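# Hang the blue mug on the mug tree

## Task

Put the blue mug on the mug tree so that it hangs from one of the tree's arms by its handle, not sitting on or resting against the tree's base.

## Robot and tools

Robot: two arms, left_arm and right_arm, each ending in a five-fingered hand. The right arm has a right hand; the left arm has its mirror image, a left hand. Calibrated bases in the scene frame: left_arm at (-0.022, +0.329, +0.016) m, quat_wxyz (+1.000, 0, 0, -0.019); right_arm at (+0.049, -0.320, +0.003) m, quat_wxyz (+1.000, 0, 0, -0.028). A camera stand sits behind the arms. Loose objects may occasionally get nudged by something outside the robot.

Frames. Scene frame: origin at table-top height, halfway between the nominal bases, +z up, +x out over the table, left_arm on the +y side (image left/right do not match these names). Fixed cameras and the table use the scene frame. Everything about a hand (reported position, quaternion, Hand target, offsets) uses that arm's own base frame. The hand point sits 0.05 m in front of the palm, 0.15 m from the wrist flange along the fingers. Its +z runs along the straight fingers, +y out of the palm, and +x across the palm away from the thumb on the right hand, toward the thumb on the left hand. Straight fingers extend 0.06 to 0.07 m past the point, 0.06 m behind it in -y. A wrist bracket on the little-finger side can collide with things.

A row is always 28 numbers, each in [-1, 1], for both arms even if only one moves: left dx, dy, dz, rx, ry, rz, thumb_turn, thumb_bend, index, middle, ring, little, force_limit, speed, then the same fourteen for the right arm. dx..rz are an offset, not a pose: they are measured from that arm's Hand target as it was when the action or move began, along the arm's base axes; the rotation part (rx, ry, rz as one rotation vector) turns about the Hand target position. Scale: 1.0 equals 0.6 m or 180 degrees. Sending the same offset twice moves twice as far. Six zeros re-request the current Hand target. Hand numbers are absolute: thumb_turn -1 beside the palm, +1 opposite the fingers; thumb_bend and each finger -1 straight, +1 curled. force_limit maps -1..+1 to about 0..10 N at the fingertip (0..15 N for the two thumb motors); speed rises from near zero at -1 to full at +0.48 and stays full above that (full travel 0.49 s). For a gentle grip close at speed -0.94 or lower. No value means 'unchanged': to keep a hand as it is, resend the eight numbers of its last executed row (before any, use hand_measured plus hand_force_limit and hand_speed). A thumb turned in front plus fingers can hold objects 0.035 to 0.065 m thick, or a handle down to about 0.025 m.

Tools.
execute_actions(actions, cameras): actions is a list of actions; each action is up to 15 rows, one per 1/30 s step, with a short table repeating its last row. Every row in an action counts from the action's starting Hand target. Images return only when actions is empty or cameras names them.
move(target, speed, blend, blocking, cameras): target is one 28-number row or a list of up to 15 rows, all offsets from the same starting Hand targets (not chained). speed is path top speed in m/s, 0.002 to 4.3 (default 0.25), turning up to twice that in rad/s; one value or one per target. blend in metres rounds corners in a list; 0 stops at each. Paths end together and are capped at 10 s. blocking=false returns after about 0.5 s while the move continues. Moves do not avoid obstacles or the other arm; hands lag and stray more when fast.
wait(seconds 0 to 10, cameras): lets the scene run holding last commands.
stop(cameras): brakes a running move.
zoom_image(camera, region [x0, y0, x1, y1] pixels, at most 504 by 504): enlarges part of the latest image from cam_high, cam_low, cam_left_wrist or cam_right_wrist.
show_instructions(): shows the reference pages (a five-finger left hand diagram).
finished_scene(scene=1): ends the scene permanently; the mug must stay hung without the robot.

Cameras: cam_high and cam_low 896x504, cam_left_wrist and cam_right_wrist 672x504 (fisheye).

Results: end_effector_position (m) and end_effector_quat_wxyz per arm in its base frame; Hand target (last commanded pose after clipping, base for the next offsets); joint positions, velocities (may read 'within noise'), torques (include gravity, have offsets; numbers 3 and 4 wrap at ±28 N m); motor temperatures; hand_measured, hand_stopped_by (moving, target, force, stalled, fault) and hand_load_n (positive when pushed open; a drop to about 0 signals a lost grip), all in the six-motor order. move adds a 'move:' line: done, off_target, moving, held or fault, plus limits=paced (pose clipped) or limits=held (steps withheld).

Behaviour: each step the commanded orientation is clipped to 40 degrees from the measured one. Arms often rest 1 to 3 cm (up to 5) short, usually low, without any contact; send the missing distance as a further offset. Small turns can shift the hand point noticeably. Joint ranges (rad): waist ±2.880, shoulder 0 to 3.142, elbow 0 to 3.019, wrist pitch -1.693 to 1.571, wrist yaw ±1.571, wrist roll ±2.094.

Avoid: knocking anything off the work area, dropping the mug or releasing it while moving, fast impacts, pressing hard on the tree or table, the two arms touching or one hand gripping the other, routing a hand near its own base, and long stretched or loaded holds (MOTOR HOT at 85 °C; at 100 °C the arm goes limp for 30 to 60 s). A blocked arm keeps pushing until commanded back past its hand point.

Each tool is called as name([rows], argument=value, ...), one row to a line, values as JSON.

Reference images:

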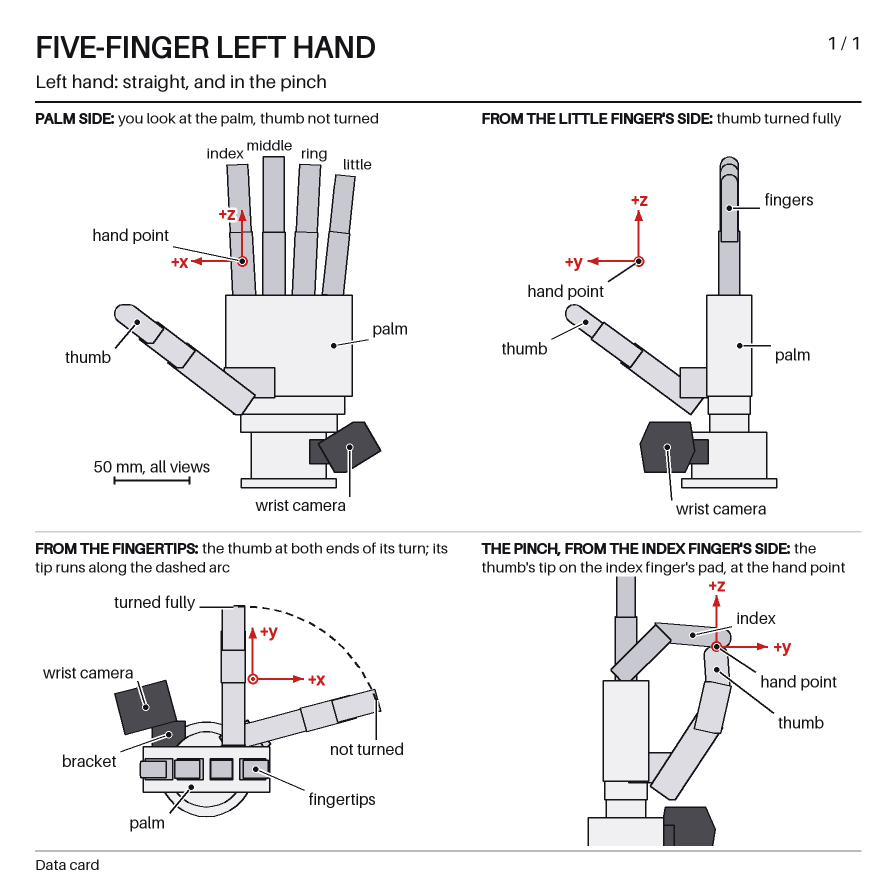

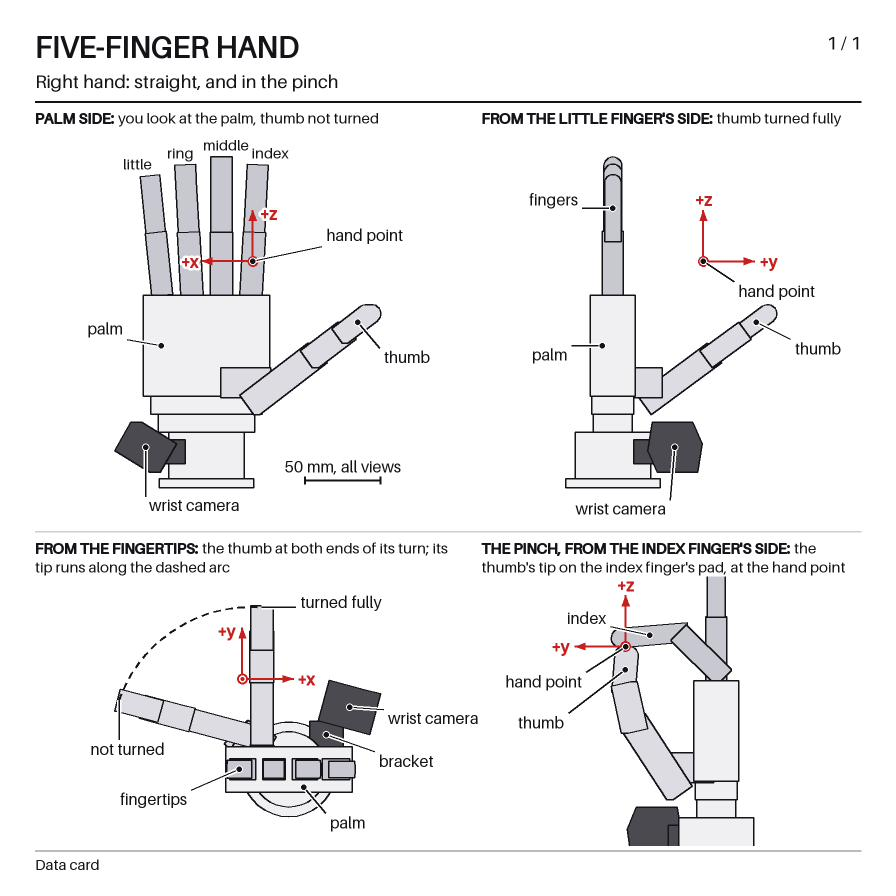

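## Session

execute_actions(actions=[])

Scene clock: 0.00 s.
left_arm: end_effector_position=(+0.1413, +0.1567, +0.2122) hand_measured=(-1.000, -1.000, -1.000, -1.000, -1.000, -1.000) hand_load_n=(+0.0, +0.0, +0.0, +0.0, +0.0, +0.0) hand_stopped_by=(target, target, target, target, target, target) hand_force_limit=0.00 hand_speed=-0.80 end_effector_quat_wxyz=(+0.136, -0.026, +0.964, +0.226) | right_arm: end_effector_position=(+0.5636, +0.6075, +0.2058) hand_measured=(-1.000, -1.000, -1.000, -1.000, -1.000, -1.000) hand_load_n=(+0.0, +0.0, +0.0, +0.0, +0.0, +0.0) hand_stopped_by=(target, target, target, target, target, target) hand_force_limit=0.00 hand_speed=-0.80 end_effector_quat_wxyz=(-0.657, +0.735, +0.082, +0.150)
Joint positions: left_arm=[0.129 0.52 0.662 -1.37 -0.42 1.719] | right_arm=[0.652 2.065 1.715 0.216 -0.801 -0.431]
Joint velocities: within noise
Joint torques (N m): no reading
Motor temperatures (°C): left_arm=[27 36 31 33 28 29] | right_arm=[30 32 30 29 26 34]
Heat: left arm: hottest shoulder 36 °C; right arm: hottest wrist roll 34 °C.
Hand target: left_arm +0.1465, +0.1574, +0.2244; +0.151, -0.029, +0.961, +0.228 | right_arm +0.5681, +0.6109, +0.2062; -0.658, +0.733, +0.083, +0.152

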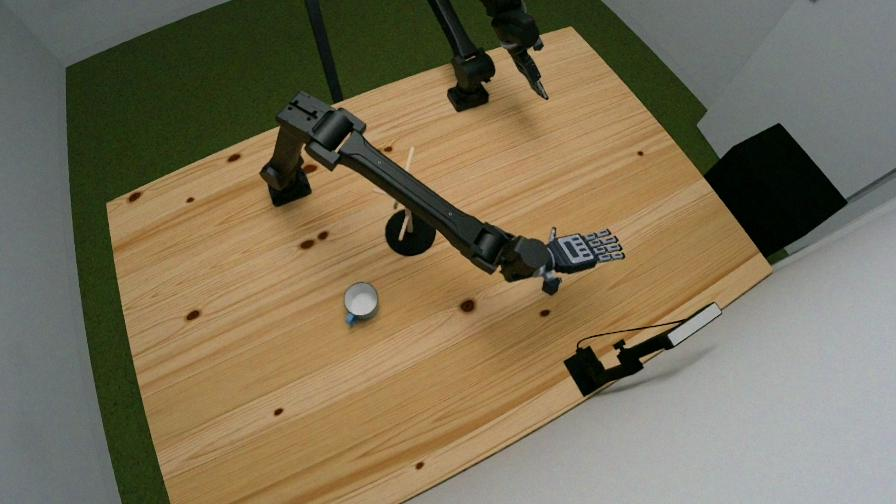

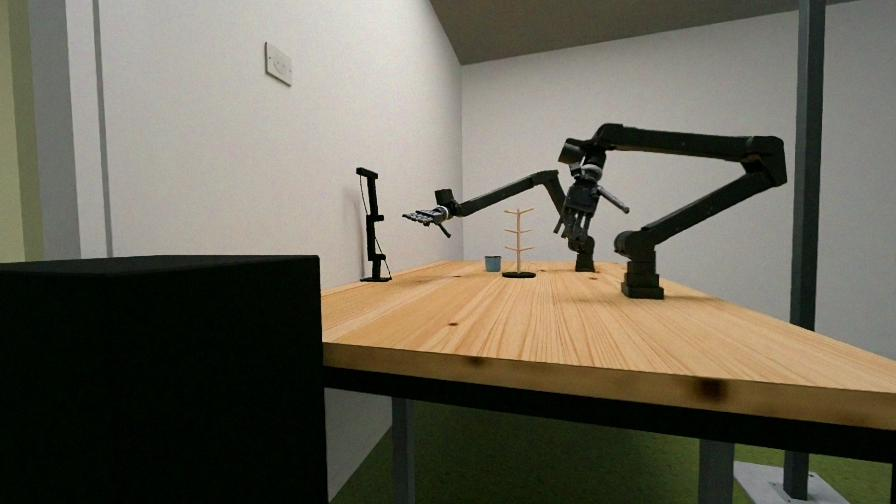

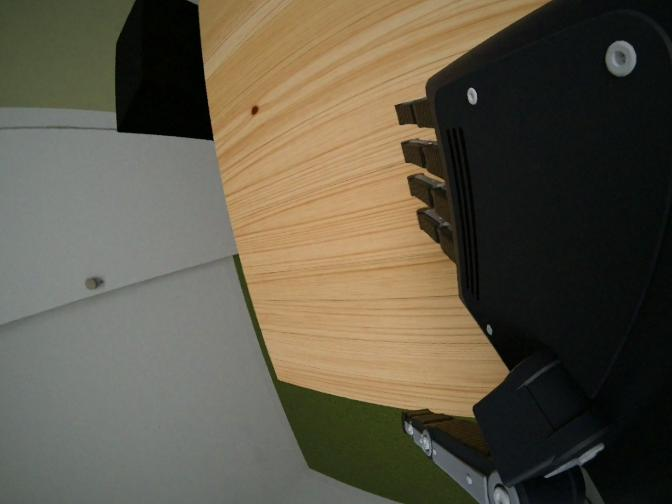

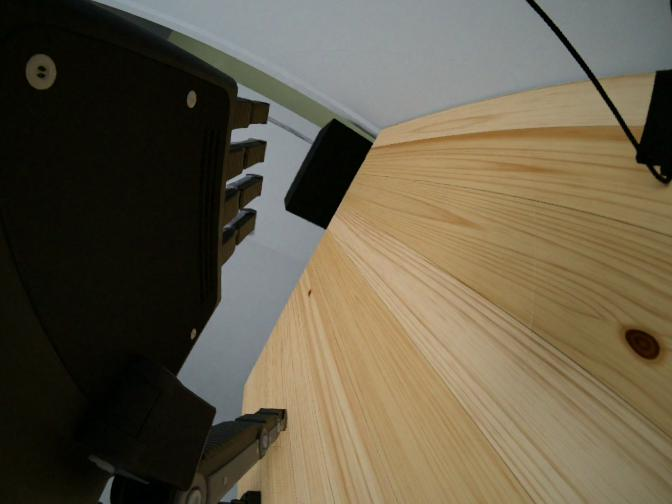

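zoom_image(camera="cam_high", region=[310, 130, 490, 350])

zoom_image(camera="cam_low", region=[440, 160, 640, 300])

Scaled by 2.291 from the camera's 896x504 image, which has a finer 1280x720 frame.

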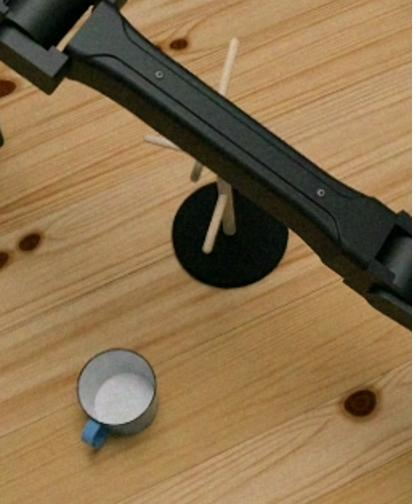

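Scaled by 2.520 from the camera's 896x504 image, which has a finer 1280x720 frame.

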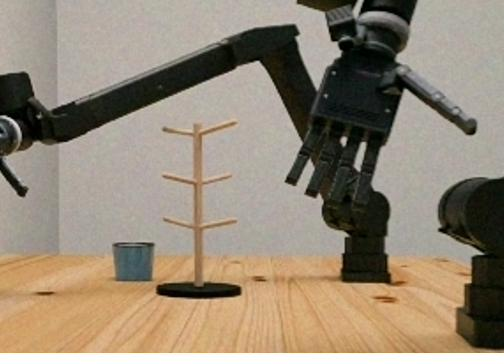

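move([
  [0,0,0,0,0,0,-1,-1,-1,-1,-1,-1,0,-0.8,-0.03,-0.05,0.333,0,0,0,-1,-1,-1,-1,-1,-1,0,-0.8],
  [0,0,0,0,0,0,-1,-1,-1,-1,-1,-1,0,-0.8,-0.2,-0.6,0.333,0.055,0.027,-0.232,-1,-1,-1,-1,-1,-1,0,-0.8],
], speed=0.3, blend=0.05, cameras=["cam_high"])

Scene clock: 29.23 s.
left_arm: end_effector_position=(+0.1413, +0.1567, +0.2122) hand_measured=(-1.000, -1.000, -1.000, -1.000, -1.000, -1.000) hand_load_n=(+0.0, +0.0, +0.0, +0.0, +0.0, +0.0) hand_stopped_by=(target, target, target, target, target, target) hand_force_limit=0.00 hand_speed=-0.80 end_effector_quat_wxyz=(+0.136, -0.026, +0.964, +0.226) | right_arm: end_effector_position=(+0.4469, +0.2565, +0.4114) hand_measured=(-1.000, -1.000, -1.000, -1.000, -1.000, -1.000) hand_load_n=(-0.5, +0.0, +0.0, +0.0, +0.0, +0.0) hand_stopped_by=(target, target, target, target, target, target) hand_force_limit=0.00 hand_speed=-0.80 end_effector_quat_wxyz=(+0.625, -0.661, +0.213, -0.356)
Joint positions: left_arm=[0.129 0.52 0.662 -1.37 -0.42 1.719] | right_arm=[0.34 1.009 0.956 0.09 -0.401 -0.192]
Joint torques (N m): left_arm=[1.85 3.43 11.11 0.96 -0.28 0.04] | right_arm=[-1.2 -5.77 8.06 1.68 -0.01 0.13]
Heat: left arm: hottest shoulder 36 °C; right arm: hottest shoulder 35 °C.
Hand target: left_arm +0.1465, +0.1574, +0.2244; +0.151, -0.029, +0.961, +0.228 | right_arm +0.4481, +0.2509, +0.4061; +0.623, -0.662, +0.223, -0.353
Off the commanded pose: left_arm 0.013 m, 2 deg | right_arm 0.008 m, 1 deg.
move: off_target (left_arm)
Images, in order (width x height): cam_high 896x504.

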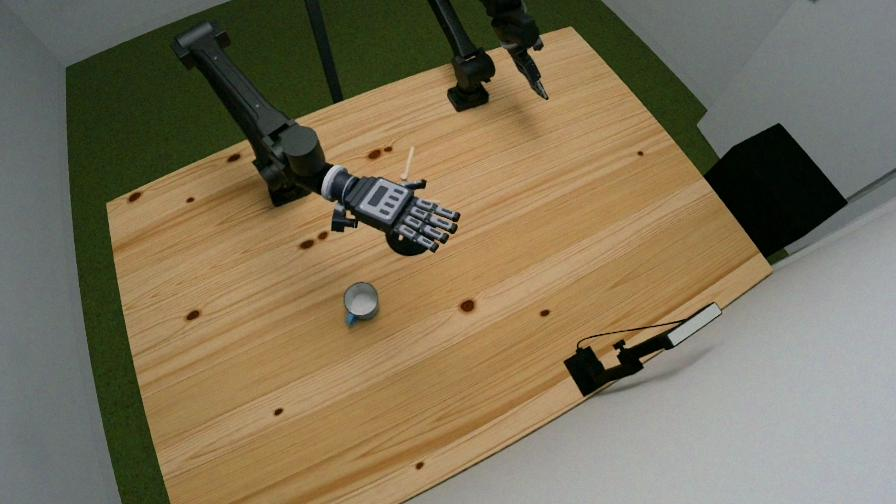

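move(target=[0,0,0,0,0,0,-1,-1,-1,-1,-1,-1,0,-0.8,-0.247,-0.585,0.023,0.055,0.030,-0.231,-1,-1,-1,-1,-1,-1,0,-0.8], speed=0.3, cameras=["all"])

Scene clock: 33.17 s.
left_arm: end_effector_position=(+0.1413, +0.1567, +0.2122) hand_measured=(-1.000, -1.000, -1.000, -1.000, -1.000, -1.000) hand_load_n=(+0.0, +0.0, +0.0, +0.0, +0.0, +0.0) hand_stopped_by=(target, target, target, target, target, target) hand_force_limit=0.00 hand_speed=-0.80 end_effector_quat_wxyz=(+0.136, -0.026, +0.964, +0.226) | right_arm: end_effector_position=(+0.3007, -0.0956, +0.4117) hand_measured=(-1.000, -1.000, -1.000, -1.000, -1.000, -1.000) hand_load_n=(+0.0, +0.0, +0.0, +0.0, +0.0, +0.0) hand_stopped_by=(target, target, target, target, target, target) hand_force_limit=0.00 hand_speed=-0.80 end_effector_quat_wxyz=(+0.500, -0.506, +0.499, -0.495)
Joint positions: left_arm=[0.129 0.52 0.662 -1.37 -0.42 1.719] | right_arm=[-0.873 0.512 0.776 -0.279 -0.886 -0.013]
Joint torques (N m): left_arm=[1.49 2.49 10.86 0.77 -0.31 0.05] | right_arm=[-1.26 2.67 9.42 1.7 -0.06 0.11]
Heat: left arm: hottest shoulder 36 °C; right arm: hottest shoulder 35 °C.
Hand target: left_arm +0.1465, +0.1574, +0.2244; +0.151, -0.029, +0.961, +0.228 | right_arm +0.3000, -0.1001, +0.4198; +0.500, -0.500, +0.501, -0.499
Off the commanded pose: left_arm 0.013 m, 2 deg | right_arm 0.009 m, 1 deg.
move: off_target (left_arm)

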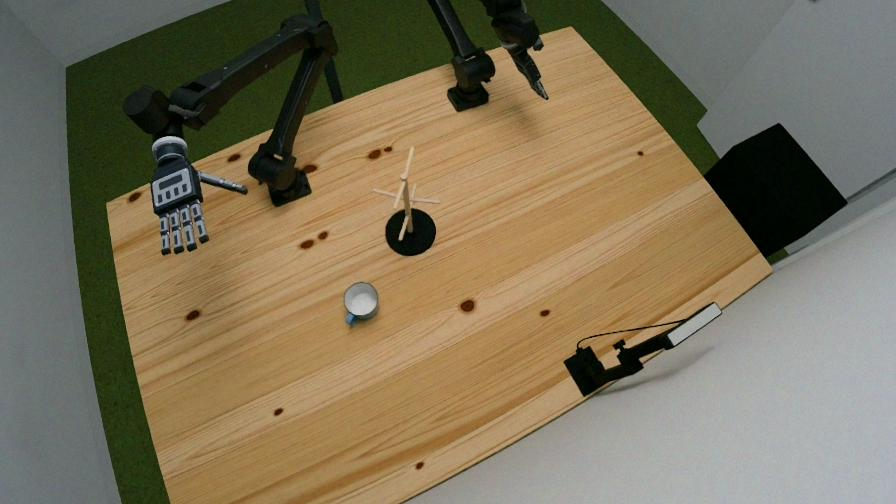

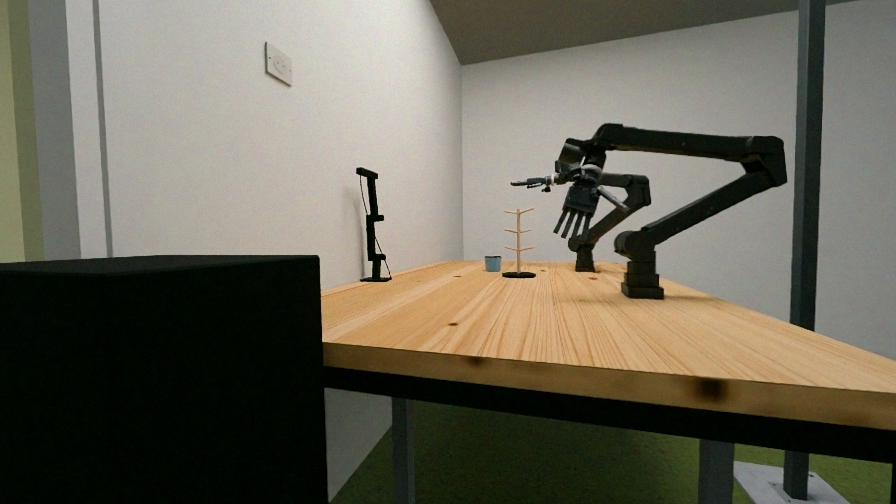

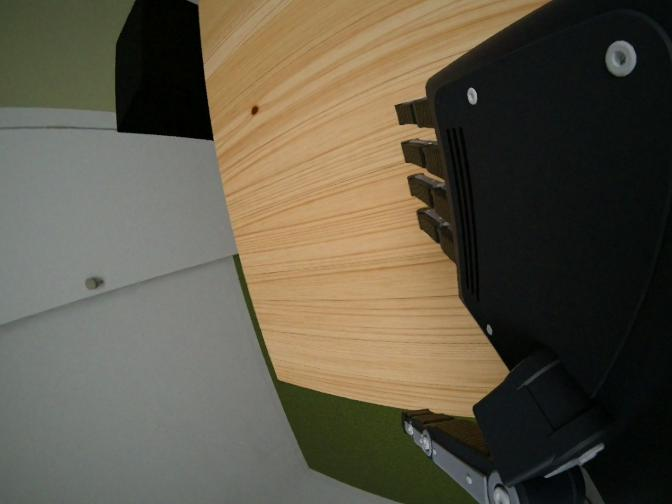

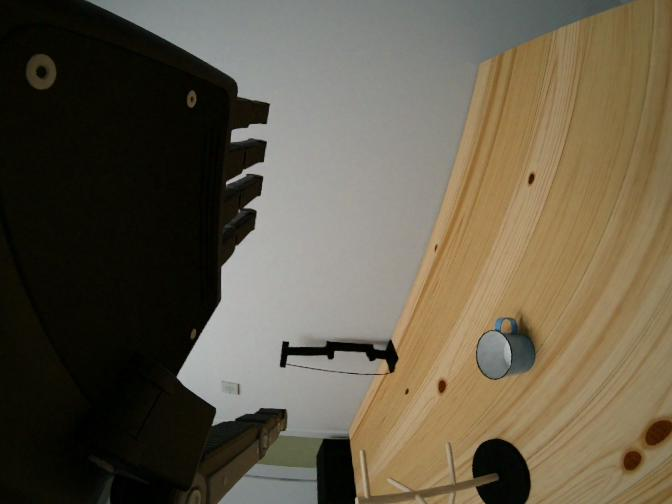

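zoom_image(camera="cam_high", region=[330, 130, 460, 340])

zoom_image(camera="cam_low", region=[470, 190, 570, 290])

zoom_image(camera="cam_right_wrist", region=[340, 290, 560, 504])

Scaled by 2.400 from the camera's 896x504 image, which has a finer 1280x720 frame.

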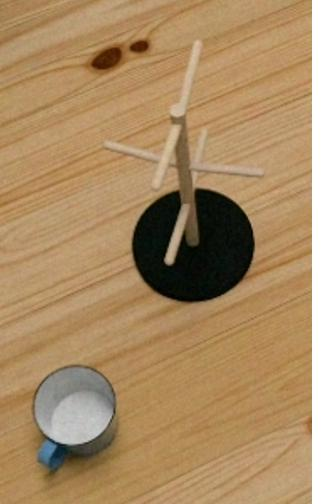

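Scaled by 5.040 from the camera's 896x504 image, which has a finer 1280x720 frame.

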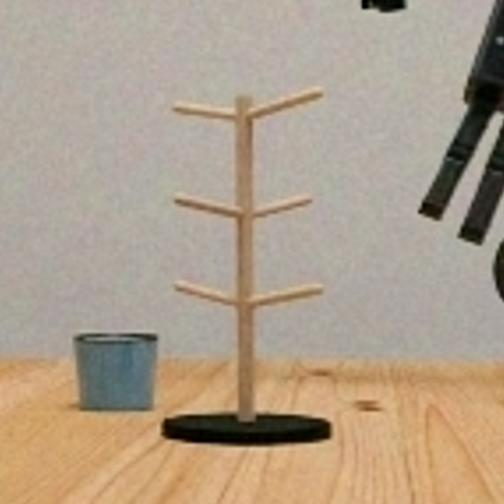

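Scaled by 2.291 from the camera's 672x504 image, which has a finer 960x720 frame.

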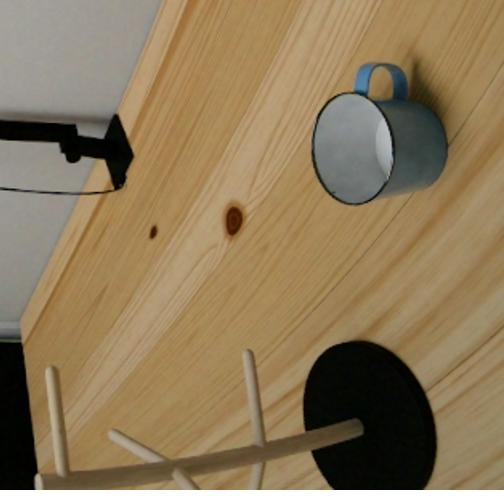

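move(target=[0,0,0,0,0,0,-1,-1,-1,-1,-1,-1,0,-0.8,0.157,0.353,-0.283,0.0058,0.111,-0.033,1,-1,0,0,-1,-1,-0.4,-0.3], speed=0.3, cameras=["all"])

Scene clock: 115.37 s.
left_arm: end_effector_position=(+0.1413, +0.1567, +0.2122) hand_measured=(-1.000, -1.000, -1.000, -1.000, -1.000, -1.000) hand_load_n=(+0.0, +0.0, +0.0, +0.0, +0.0, +0.0) hand_stopped_by=(target, target, target, target, target, target) hand_force_limit=0.00 hand_speed=-0.80 end_effector_quat_wxyz=(+0.136, -0.026, +0.964, +0.226) | right_arm: end_effector_position=(+0.3868, +0.1027, +0.2345) hand_measured=(+1.000, -1.000, +0.000, +0.000, -1.000, -1.000) hand_load_n=(+0.0, +0.0, +0.0, +0.0, -0.5, -0.5) hand_stopped_by=(target, target, target, target, target, target) hand_force_limit=-0.40 hand_speed=-0.30 end_effector_quat_wxyz=(+0.367, -0.557, +0.612, -0.425)
Joint positions: left_arm=[0.129 0.52 0.662 -1.37 -0.42 1.719] | right_arm=[0.39 0.774 0.642 -0.295 0.472 0.178]
Joint torques (N m): left_arm=[0.5 3.14 10.88 0.75 -0.28 0.01] | right_arm=[1.26 -0.91 10.26 2.22 0.33 0.1]
Motor temperatures (°C): left_arm=[27 35 37 33 28 29] | right_arm=[30 32 39 28 26 32]
Heat: left arm: hottest elbow 37 °C; right arm: hottest elbow 39 °C.
Hand target: left_arm +0.1465, +0.1574, +0.2244; +0.151, -0.029, +0.961, +0.228 | right_arm +0.3942, +0.1116, +0.2501; +0.384, -0.548, +0.609, -0.426
Off the commanded pose: left_arm 0.013 m, 2 deg | right_arm 0.019 m, 2 deg.
move: off_target (left_arm, right_arm)

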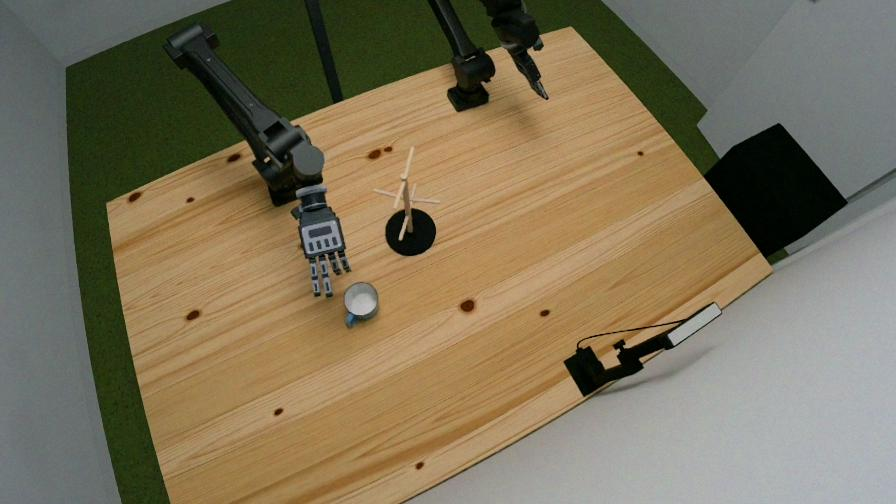

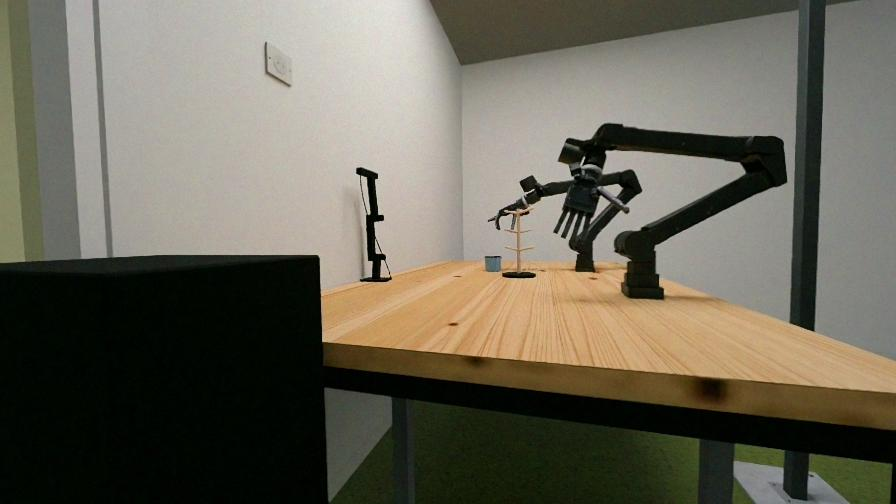

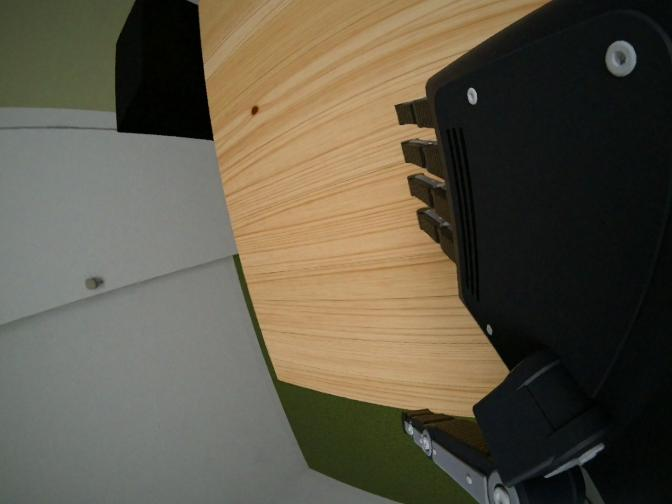

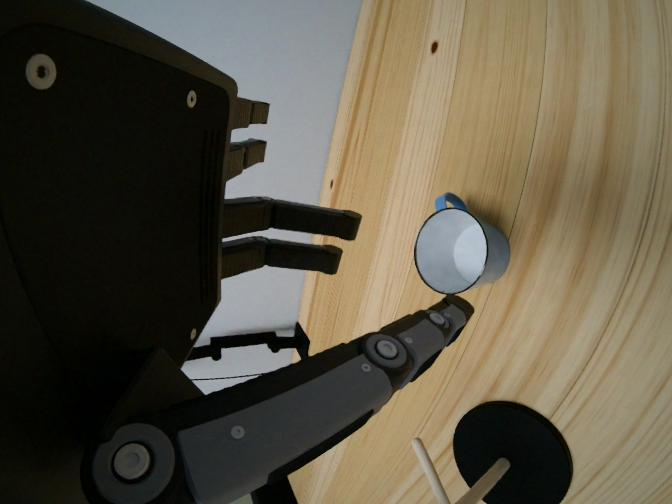

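zoom_image(camera="cam_high", region=[280, 180, 400, 340])

zoom_image(camera="cam_low", region=[460, 160, 570, 290])

Scaled by 3.150 from the camera's 896x504 image, which has a finer 1280x720 frame.

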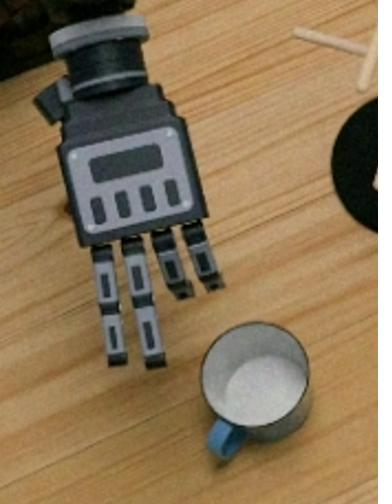

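Scaled by 3.877 from the camera's 896x504 image, which has a finer 1280x720 frame.

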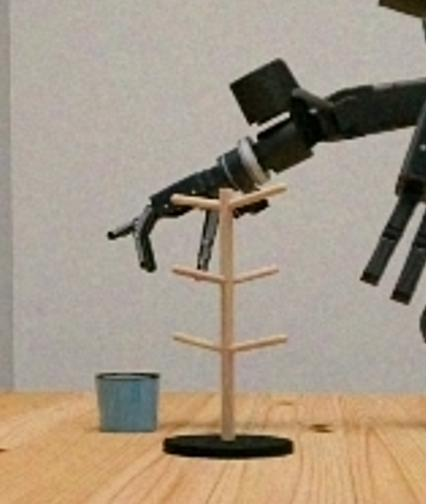

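move(target=[0,0,0,0,0,0,-1,-1,-1,-1,-1,-1,0,-0.8,0.012,0.017,-0.213,0,0,0,1,-1,0,0,-1,-1,-0.4,-0.3], speed=0.2, cameras=["cam_high", "cam_low", "cam_right_wrist"])

zoom_image(camera="cam_high", region=[290, 200, 400, 340])

zoom_image(camera="cam_low", region=[460, 190, 560, 290])

Scene clock: 123.03 s.
left_arm: end_effector_position=(+0.1413, +0.1567, +0.2122) hand_measured=(-1.000, -1.000, -1.000, -1.000, -1.000, -1.000) hand_load_n=(+0.0, +0.0, +0.0, +0.0, -0.5, +0.0) hand_stopped_by=(target, target, target, target, target, target) hand_force_limit=0.00 hand_speed=-0.80 end_effector_quat_wxyz=(+0.136, -0.026, +0.964, +0.226) | right_arm: end_effector_position=(+0.4031, +0.1156, +0.1284) hand_measured=(+1.000, -1.000, +0.000, +0.000, -1.000, -1.000) hand_load_n=(+0.0, +0.0, +0.0, +0.0, +0.0, +0.0) hand_stopped_by=(target, target, target, target, target, target) hand_force_limit=-0.40 hand_speed=-0.30 end_effector_quat_wxyz=(+0.382, -0.545, +0.610, -0.430)
Joint positions: left_arm=[0.129 0.52 0.662 -1.37 -0.42 1.719] | right_arm=[0.413 0.984 0.42 0.17 0.495 0.192]
Joint torques (N m): left_arm=[1.44 2.78 11.1 1.07 -0.24 0.02] | right_arm=[1.61 -1.79 6.84 2.1 0.34 0.09]
Heat: left arm: hottest elbow 37 °C; right arm: hottest elbow 38 °C.
Hand target: left_arm +0.1465, +0.1574, +0.2244; +0.151, -0.029, +0.961, +0.228 | right_arm +0.4014, +0.1220, +0.1223; +0.384, -0.548, +0.609, -0.426
Off the commanded pose: left_arm 0.013 m, 2 deg | right_arm 0.009 m, 1 deg.
move: off_target (left_arm)
Images, in order (width x height): cam_high 896x504, cam_low 896x504, cam_right_wrist 672x504.

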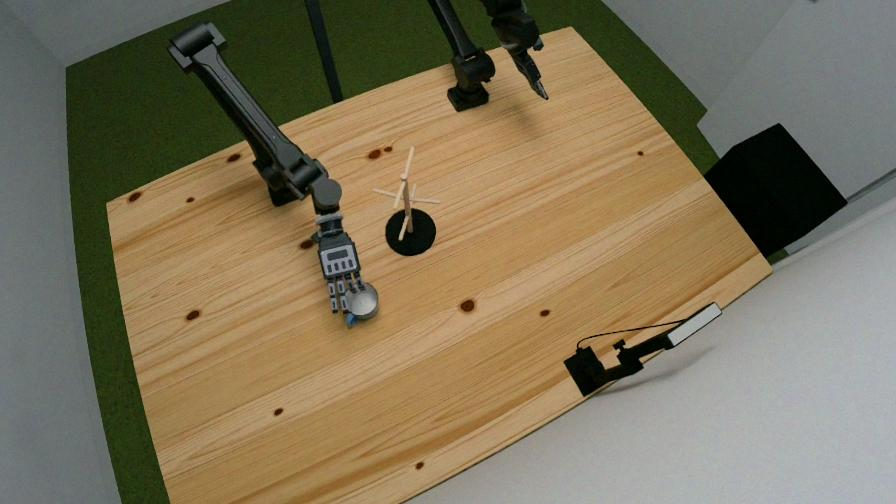

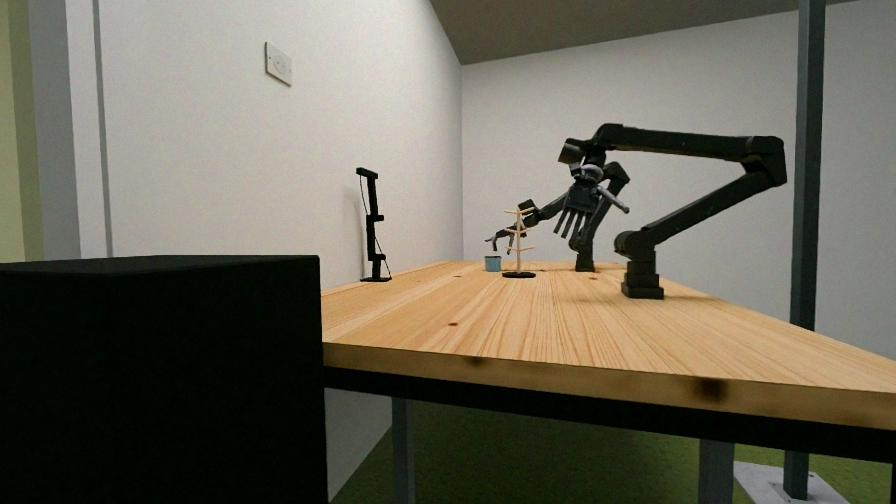

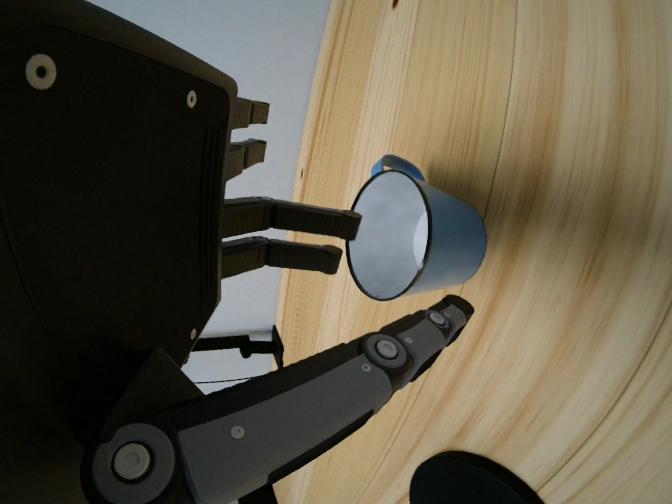

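Scaled by 3.600 from the camera's 896x504 image, which has a finer 1280x720 frame.

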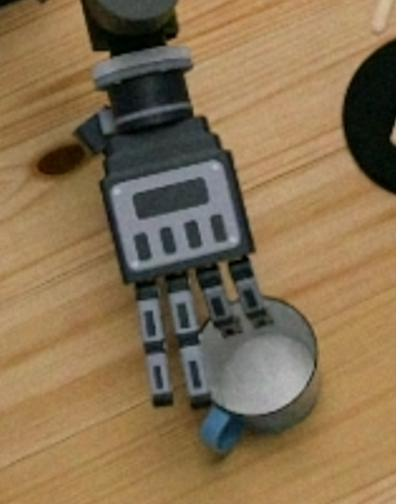

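Scaled by 5.040 from the camera's 896x504 image, which has a finer 1280x720 frame.

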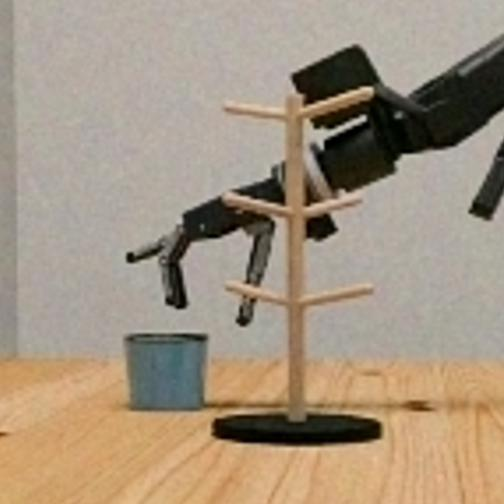

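move(target=[0,0,0,0,0,0,-1,-1,-1,-1,-1,-1,0,-0.8,-0.0133,0,-0.108,0,0,0,1,-1,0,0,-1,-1,-0.4,-0.3], speed=0.12, cameras=["cam_high", "cam_low", "cam_right_wrist"])

zoom_image(camera="cam_high", region=[290, 200, 400, 340])

zoom_image(camera="cam_low", region=[460, 190, 560, 290])

Scene clock: 129.27 s.
left_arm: end_effector_position=(+0.1413, +0.1567, +0.2122) hand_measured=(-1.000, -1.000, -1.000, -1.000, -1.000, -1.000) hand_load_n=(+0.0, +0.0, +0.0, +0.0, +0.0, +0.0) hand_stopped_by=(target, target, target, target, target, target) hand_force_limit=0.00 hand_speed=-0.80 end_effector_quat_wxyz=(+0.136, -0.026, +0.964, +0.226) | right_arm: end_effector_position=(+0.3968, +0.1162, +0.0635) hand_measured=(+1.000, -1.000, +0.000, +0.000, -1.000, -1.000) hand_load_n=(+0.0, +0.0, +0.0, +0.0, +0.0, +0.0) hand_stopped_by=(target, target, target, target, target, target) hand_force_limit=-0.40 hand_speed=-0.30 end_effector_quat_wxyz=(+0.382, -0.545, +0.610, -0.431)
Joint positions: left_arm=[0.129 0.52 0.662 -1.37 -0.42 1.719] | right_arm=[0.426 1.178 0.308 0.474 0.507 0.197]
Joint torques (N m): left_arm=[1.26 2.9 10.97 0.76 -0.3 -0.01] | right_arm=[1.44 -2.9 5.3 2.26 0.34 0.09]
Heat: left arm: hottest elbow 37 °C; right arm: hottest elbow 37 °C.
Hand target: left_arm +0.1465, +0.1574, +0.2244; +0.151, -0.029, +0.961, +0.228 | right_arm +0.3934, +0.1219, +0.0574; +0.384, -0.548, +0.609, -0.426
Off the commanded pose: left_arm 0.013 m, 2 deg | right_arm 0.009 m, 1 deg.
move: off_target (left_arm)
Images, in order (width x height): cam_high 896x504, cam_low 896x504, cam_right_wrist 672x504.

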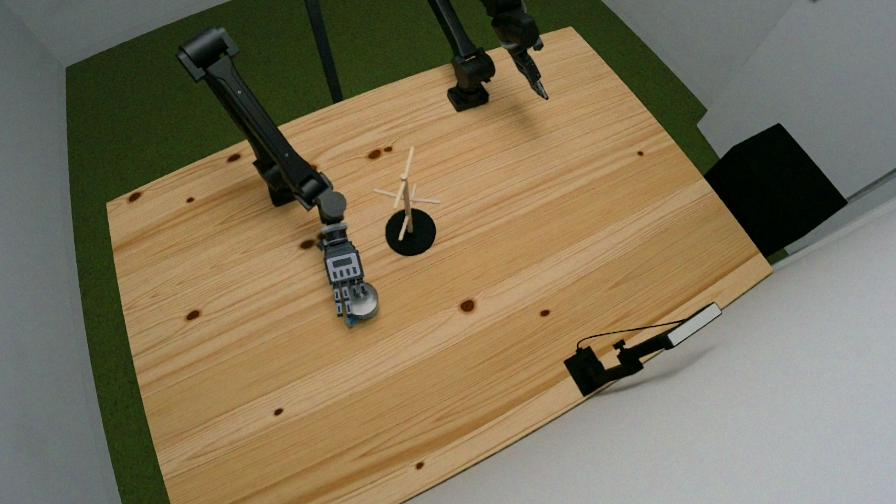

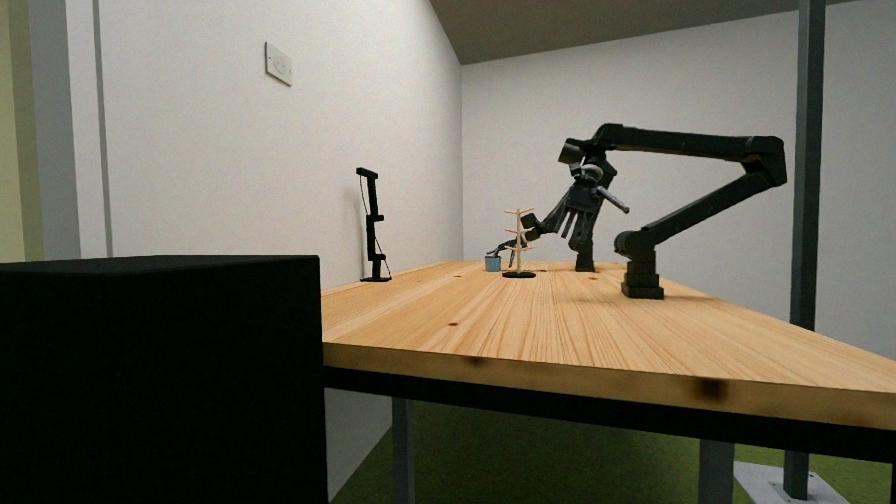

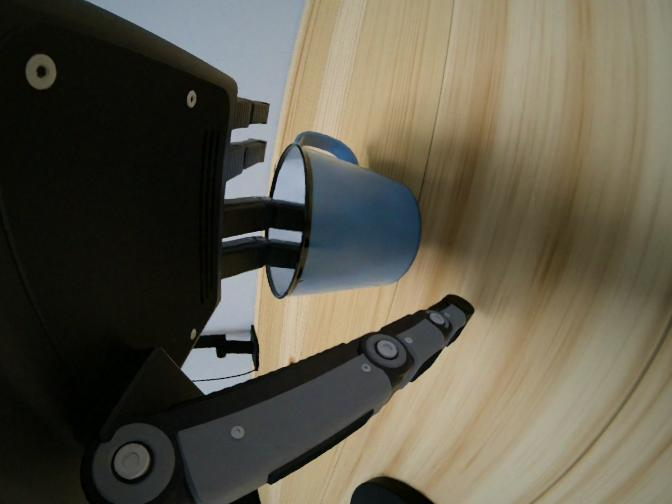

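Scaled by 3.600 from the camera's 896x504 image, which has a finer 1280x720 frame.

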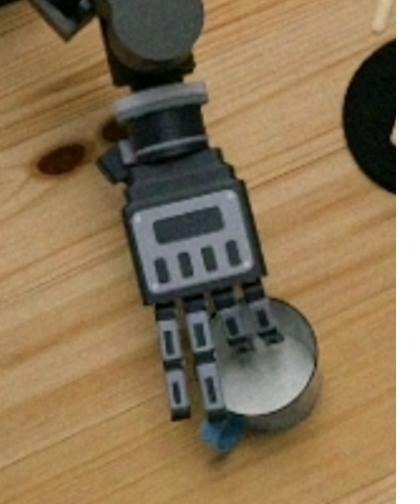

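Scaled by 5.040 from the camera's 896x504 image, which has a finer 1280x720 frame.

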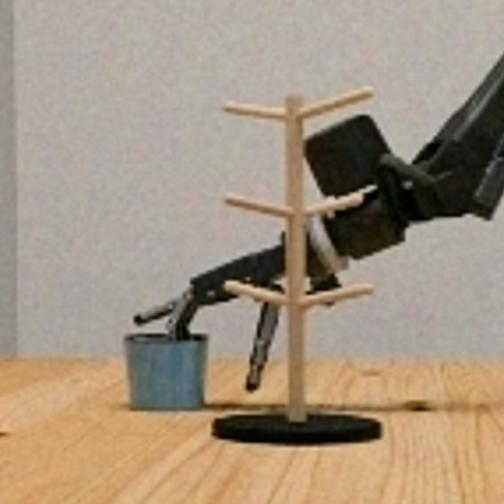

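execute_actions([
  [[0,0,0,0,0,0,-1,-1,-1,-1,-1,-1,0,-0.8,0,0,0,0,0,0,1,-1,0.25,0.25,-1,-1,-0.7,-0.7]],
], cameras=["cam_high", "cam_low", "cam_right_wrist"])

zoom_image(camera="cam_high", region=[330, 260, 400, 340])

zoom_image(camera="cam_low", region=[470, 230, 530, 290])

Scene clock: 134.20 s.
left_arm: end_effector_position=(+0.1413, +0.1567, +0.2122) hand_measured=(-1.000, -1.000, -1.000, -1.000, -1.000, -1.000) hand_load_n=(+0.0, +0.0, +0.0, +0.0, +0.0, +0.0) hand_stopped_by=(target, target, target, target, target, target) hand_force_limit=0.00 hand_speed=-0.80 end_effector_quat_wxyz=(+0.136, -0.026, +0.964, +0.226) | right_arm: end_effector_position=(+0.3970, +0.1162, +0.0636) hand_measured=(+1.000, -1.000, +0.250, +0.190, -1.000, -1.000) hand_load_n=(+0.0, +0.0, +0.0, +0.0, +0.0, +0.0) hand_stopped_by=(target, target, target, force, target, target) hand_force_limit=-0.70 hand_speed=-0.70 end_effector_quat_wxyz=(+0.382, -0.544, +0.610, -0.431)
Joint positions: left_arm=[0.129 0.52 0.662 -1.37 -0.42 1.719] | right_arm=[0.426 1.179 0.308 0.475 0.508 0.197]
Joint torques (N m): left_arm=[1.38 2.55 10.8 1.02 -0.32 0.02] | right_arm=[1.49 -2.78 5.3 2.21 0.31 0.09]
Heat: left arm: hottest elbow 37 °C; right arm: hottest elbow 37 °C.
Hand target: left_arm +0.1465, +0.1574, +0.2244; +0.151, -0.029, +0.961, +0.228 | right_arm +0.3934, +0.1219, +0.0575; +0.384, -0.548, +0.609, -0.426
Off the commanded pose: left_arm 0.013 m, 2 deg | right_arm 0.009 m, 1 deg.
Step readings (end_effector_position of left_arm | right_arm):
0: (+0.1413, +0.1567, +0.2122) | (+0.3969, +0.1162, +0.0636)
1: (+0.1413, +0.1567, +0.2122) | (+0.3969, +0.1162, +0.0636)
2: (+0.1413, +0.1567, +0.2122) | (+0.3969, +0.1162, +0.0636)
4: (+0.1413, +0.1567, +0.2122) | (+0.3969, +0.1162, +0.0636)
8: (+0.1413, +0.1567, +0.2122) | (+0.3969, +0.1162, +0.0637)
15: (+0.1413, +0.1567, +0.2122) | (+0.3970, +0.1162, +0.0636)
Images, in order (width x height): cam_high 896x504, cam_low 896x504, cam_right_wrist 672x504.

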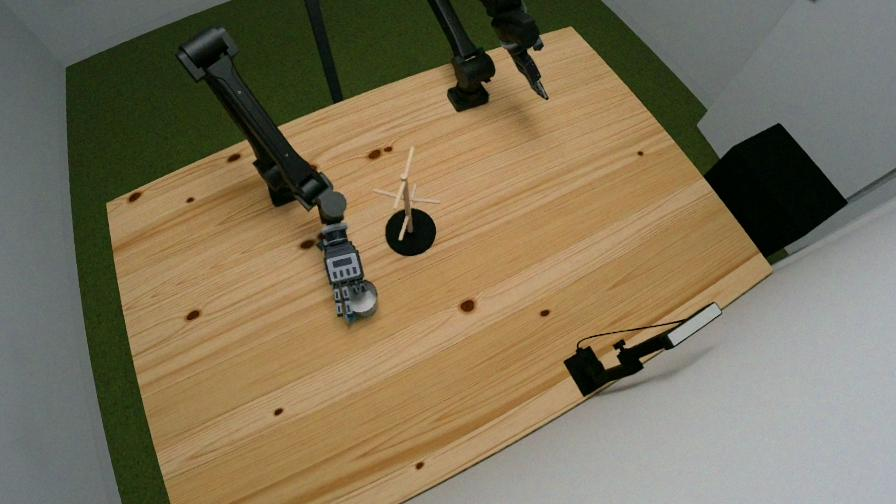

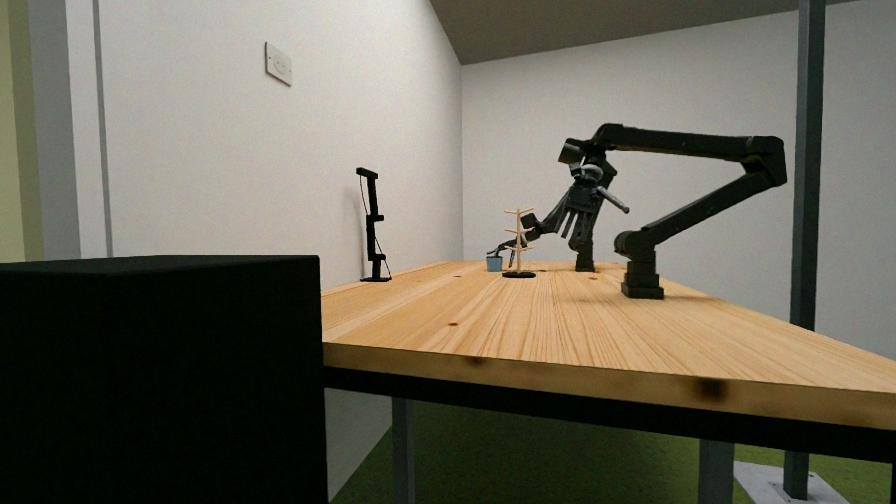

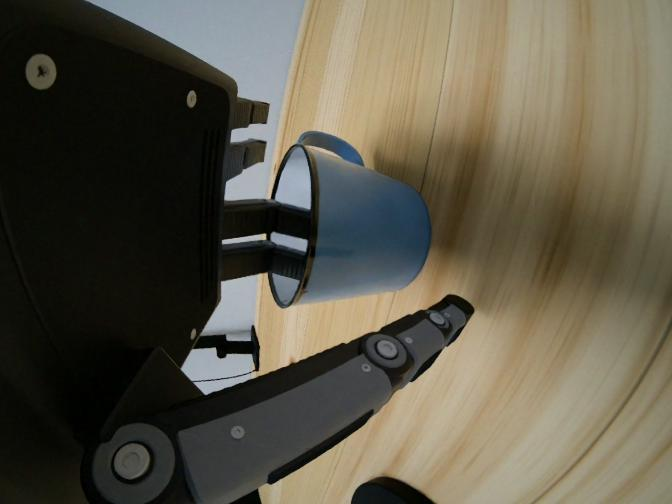

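Scaled by 6.300 from the camera's 896x504 image, which has a finer 1280x720 frame.

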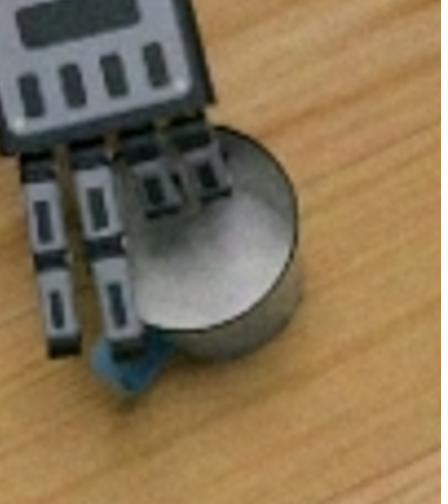

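Scaled by 8.400 from the camera's 896x504 image, which has a finer 1280x720 frame.

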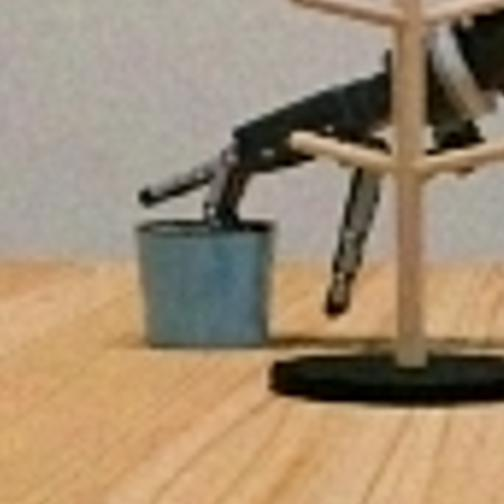

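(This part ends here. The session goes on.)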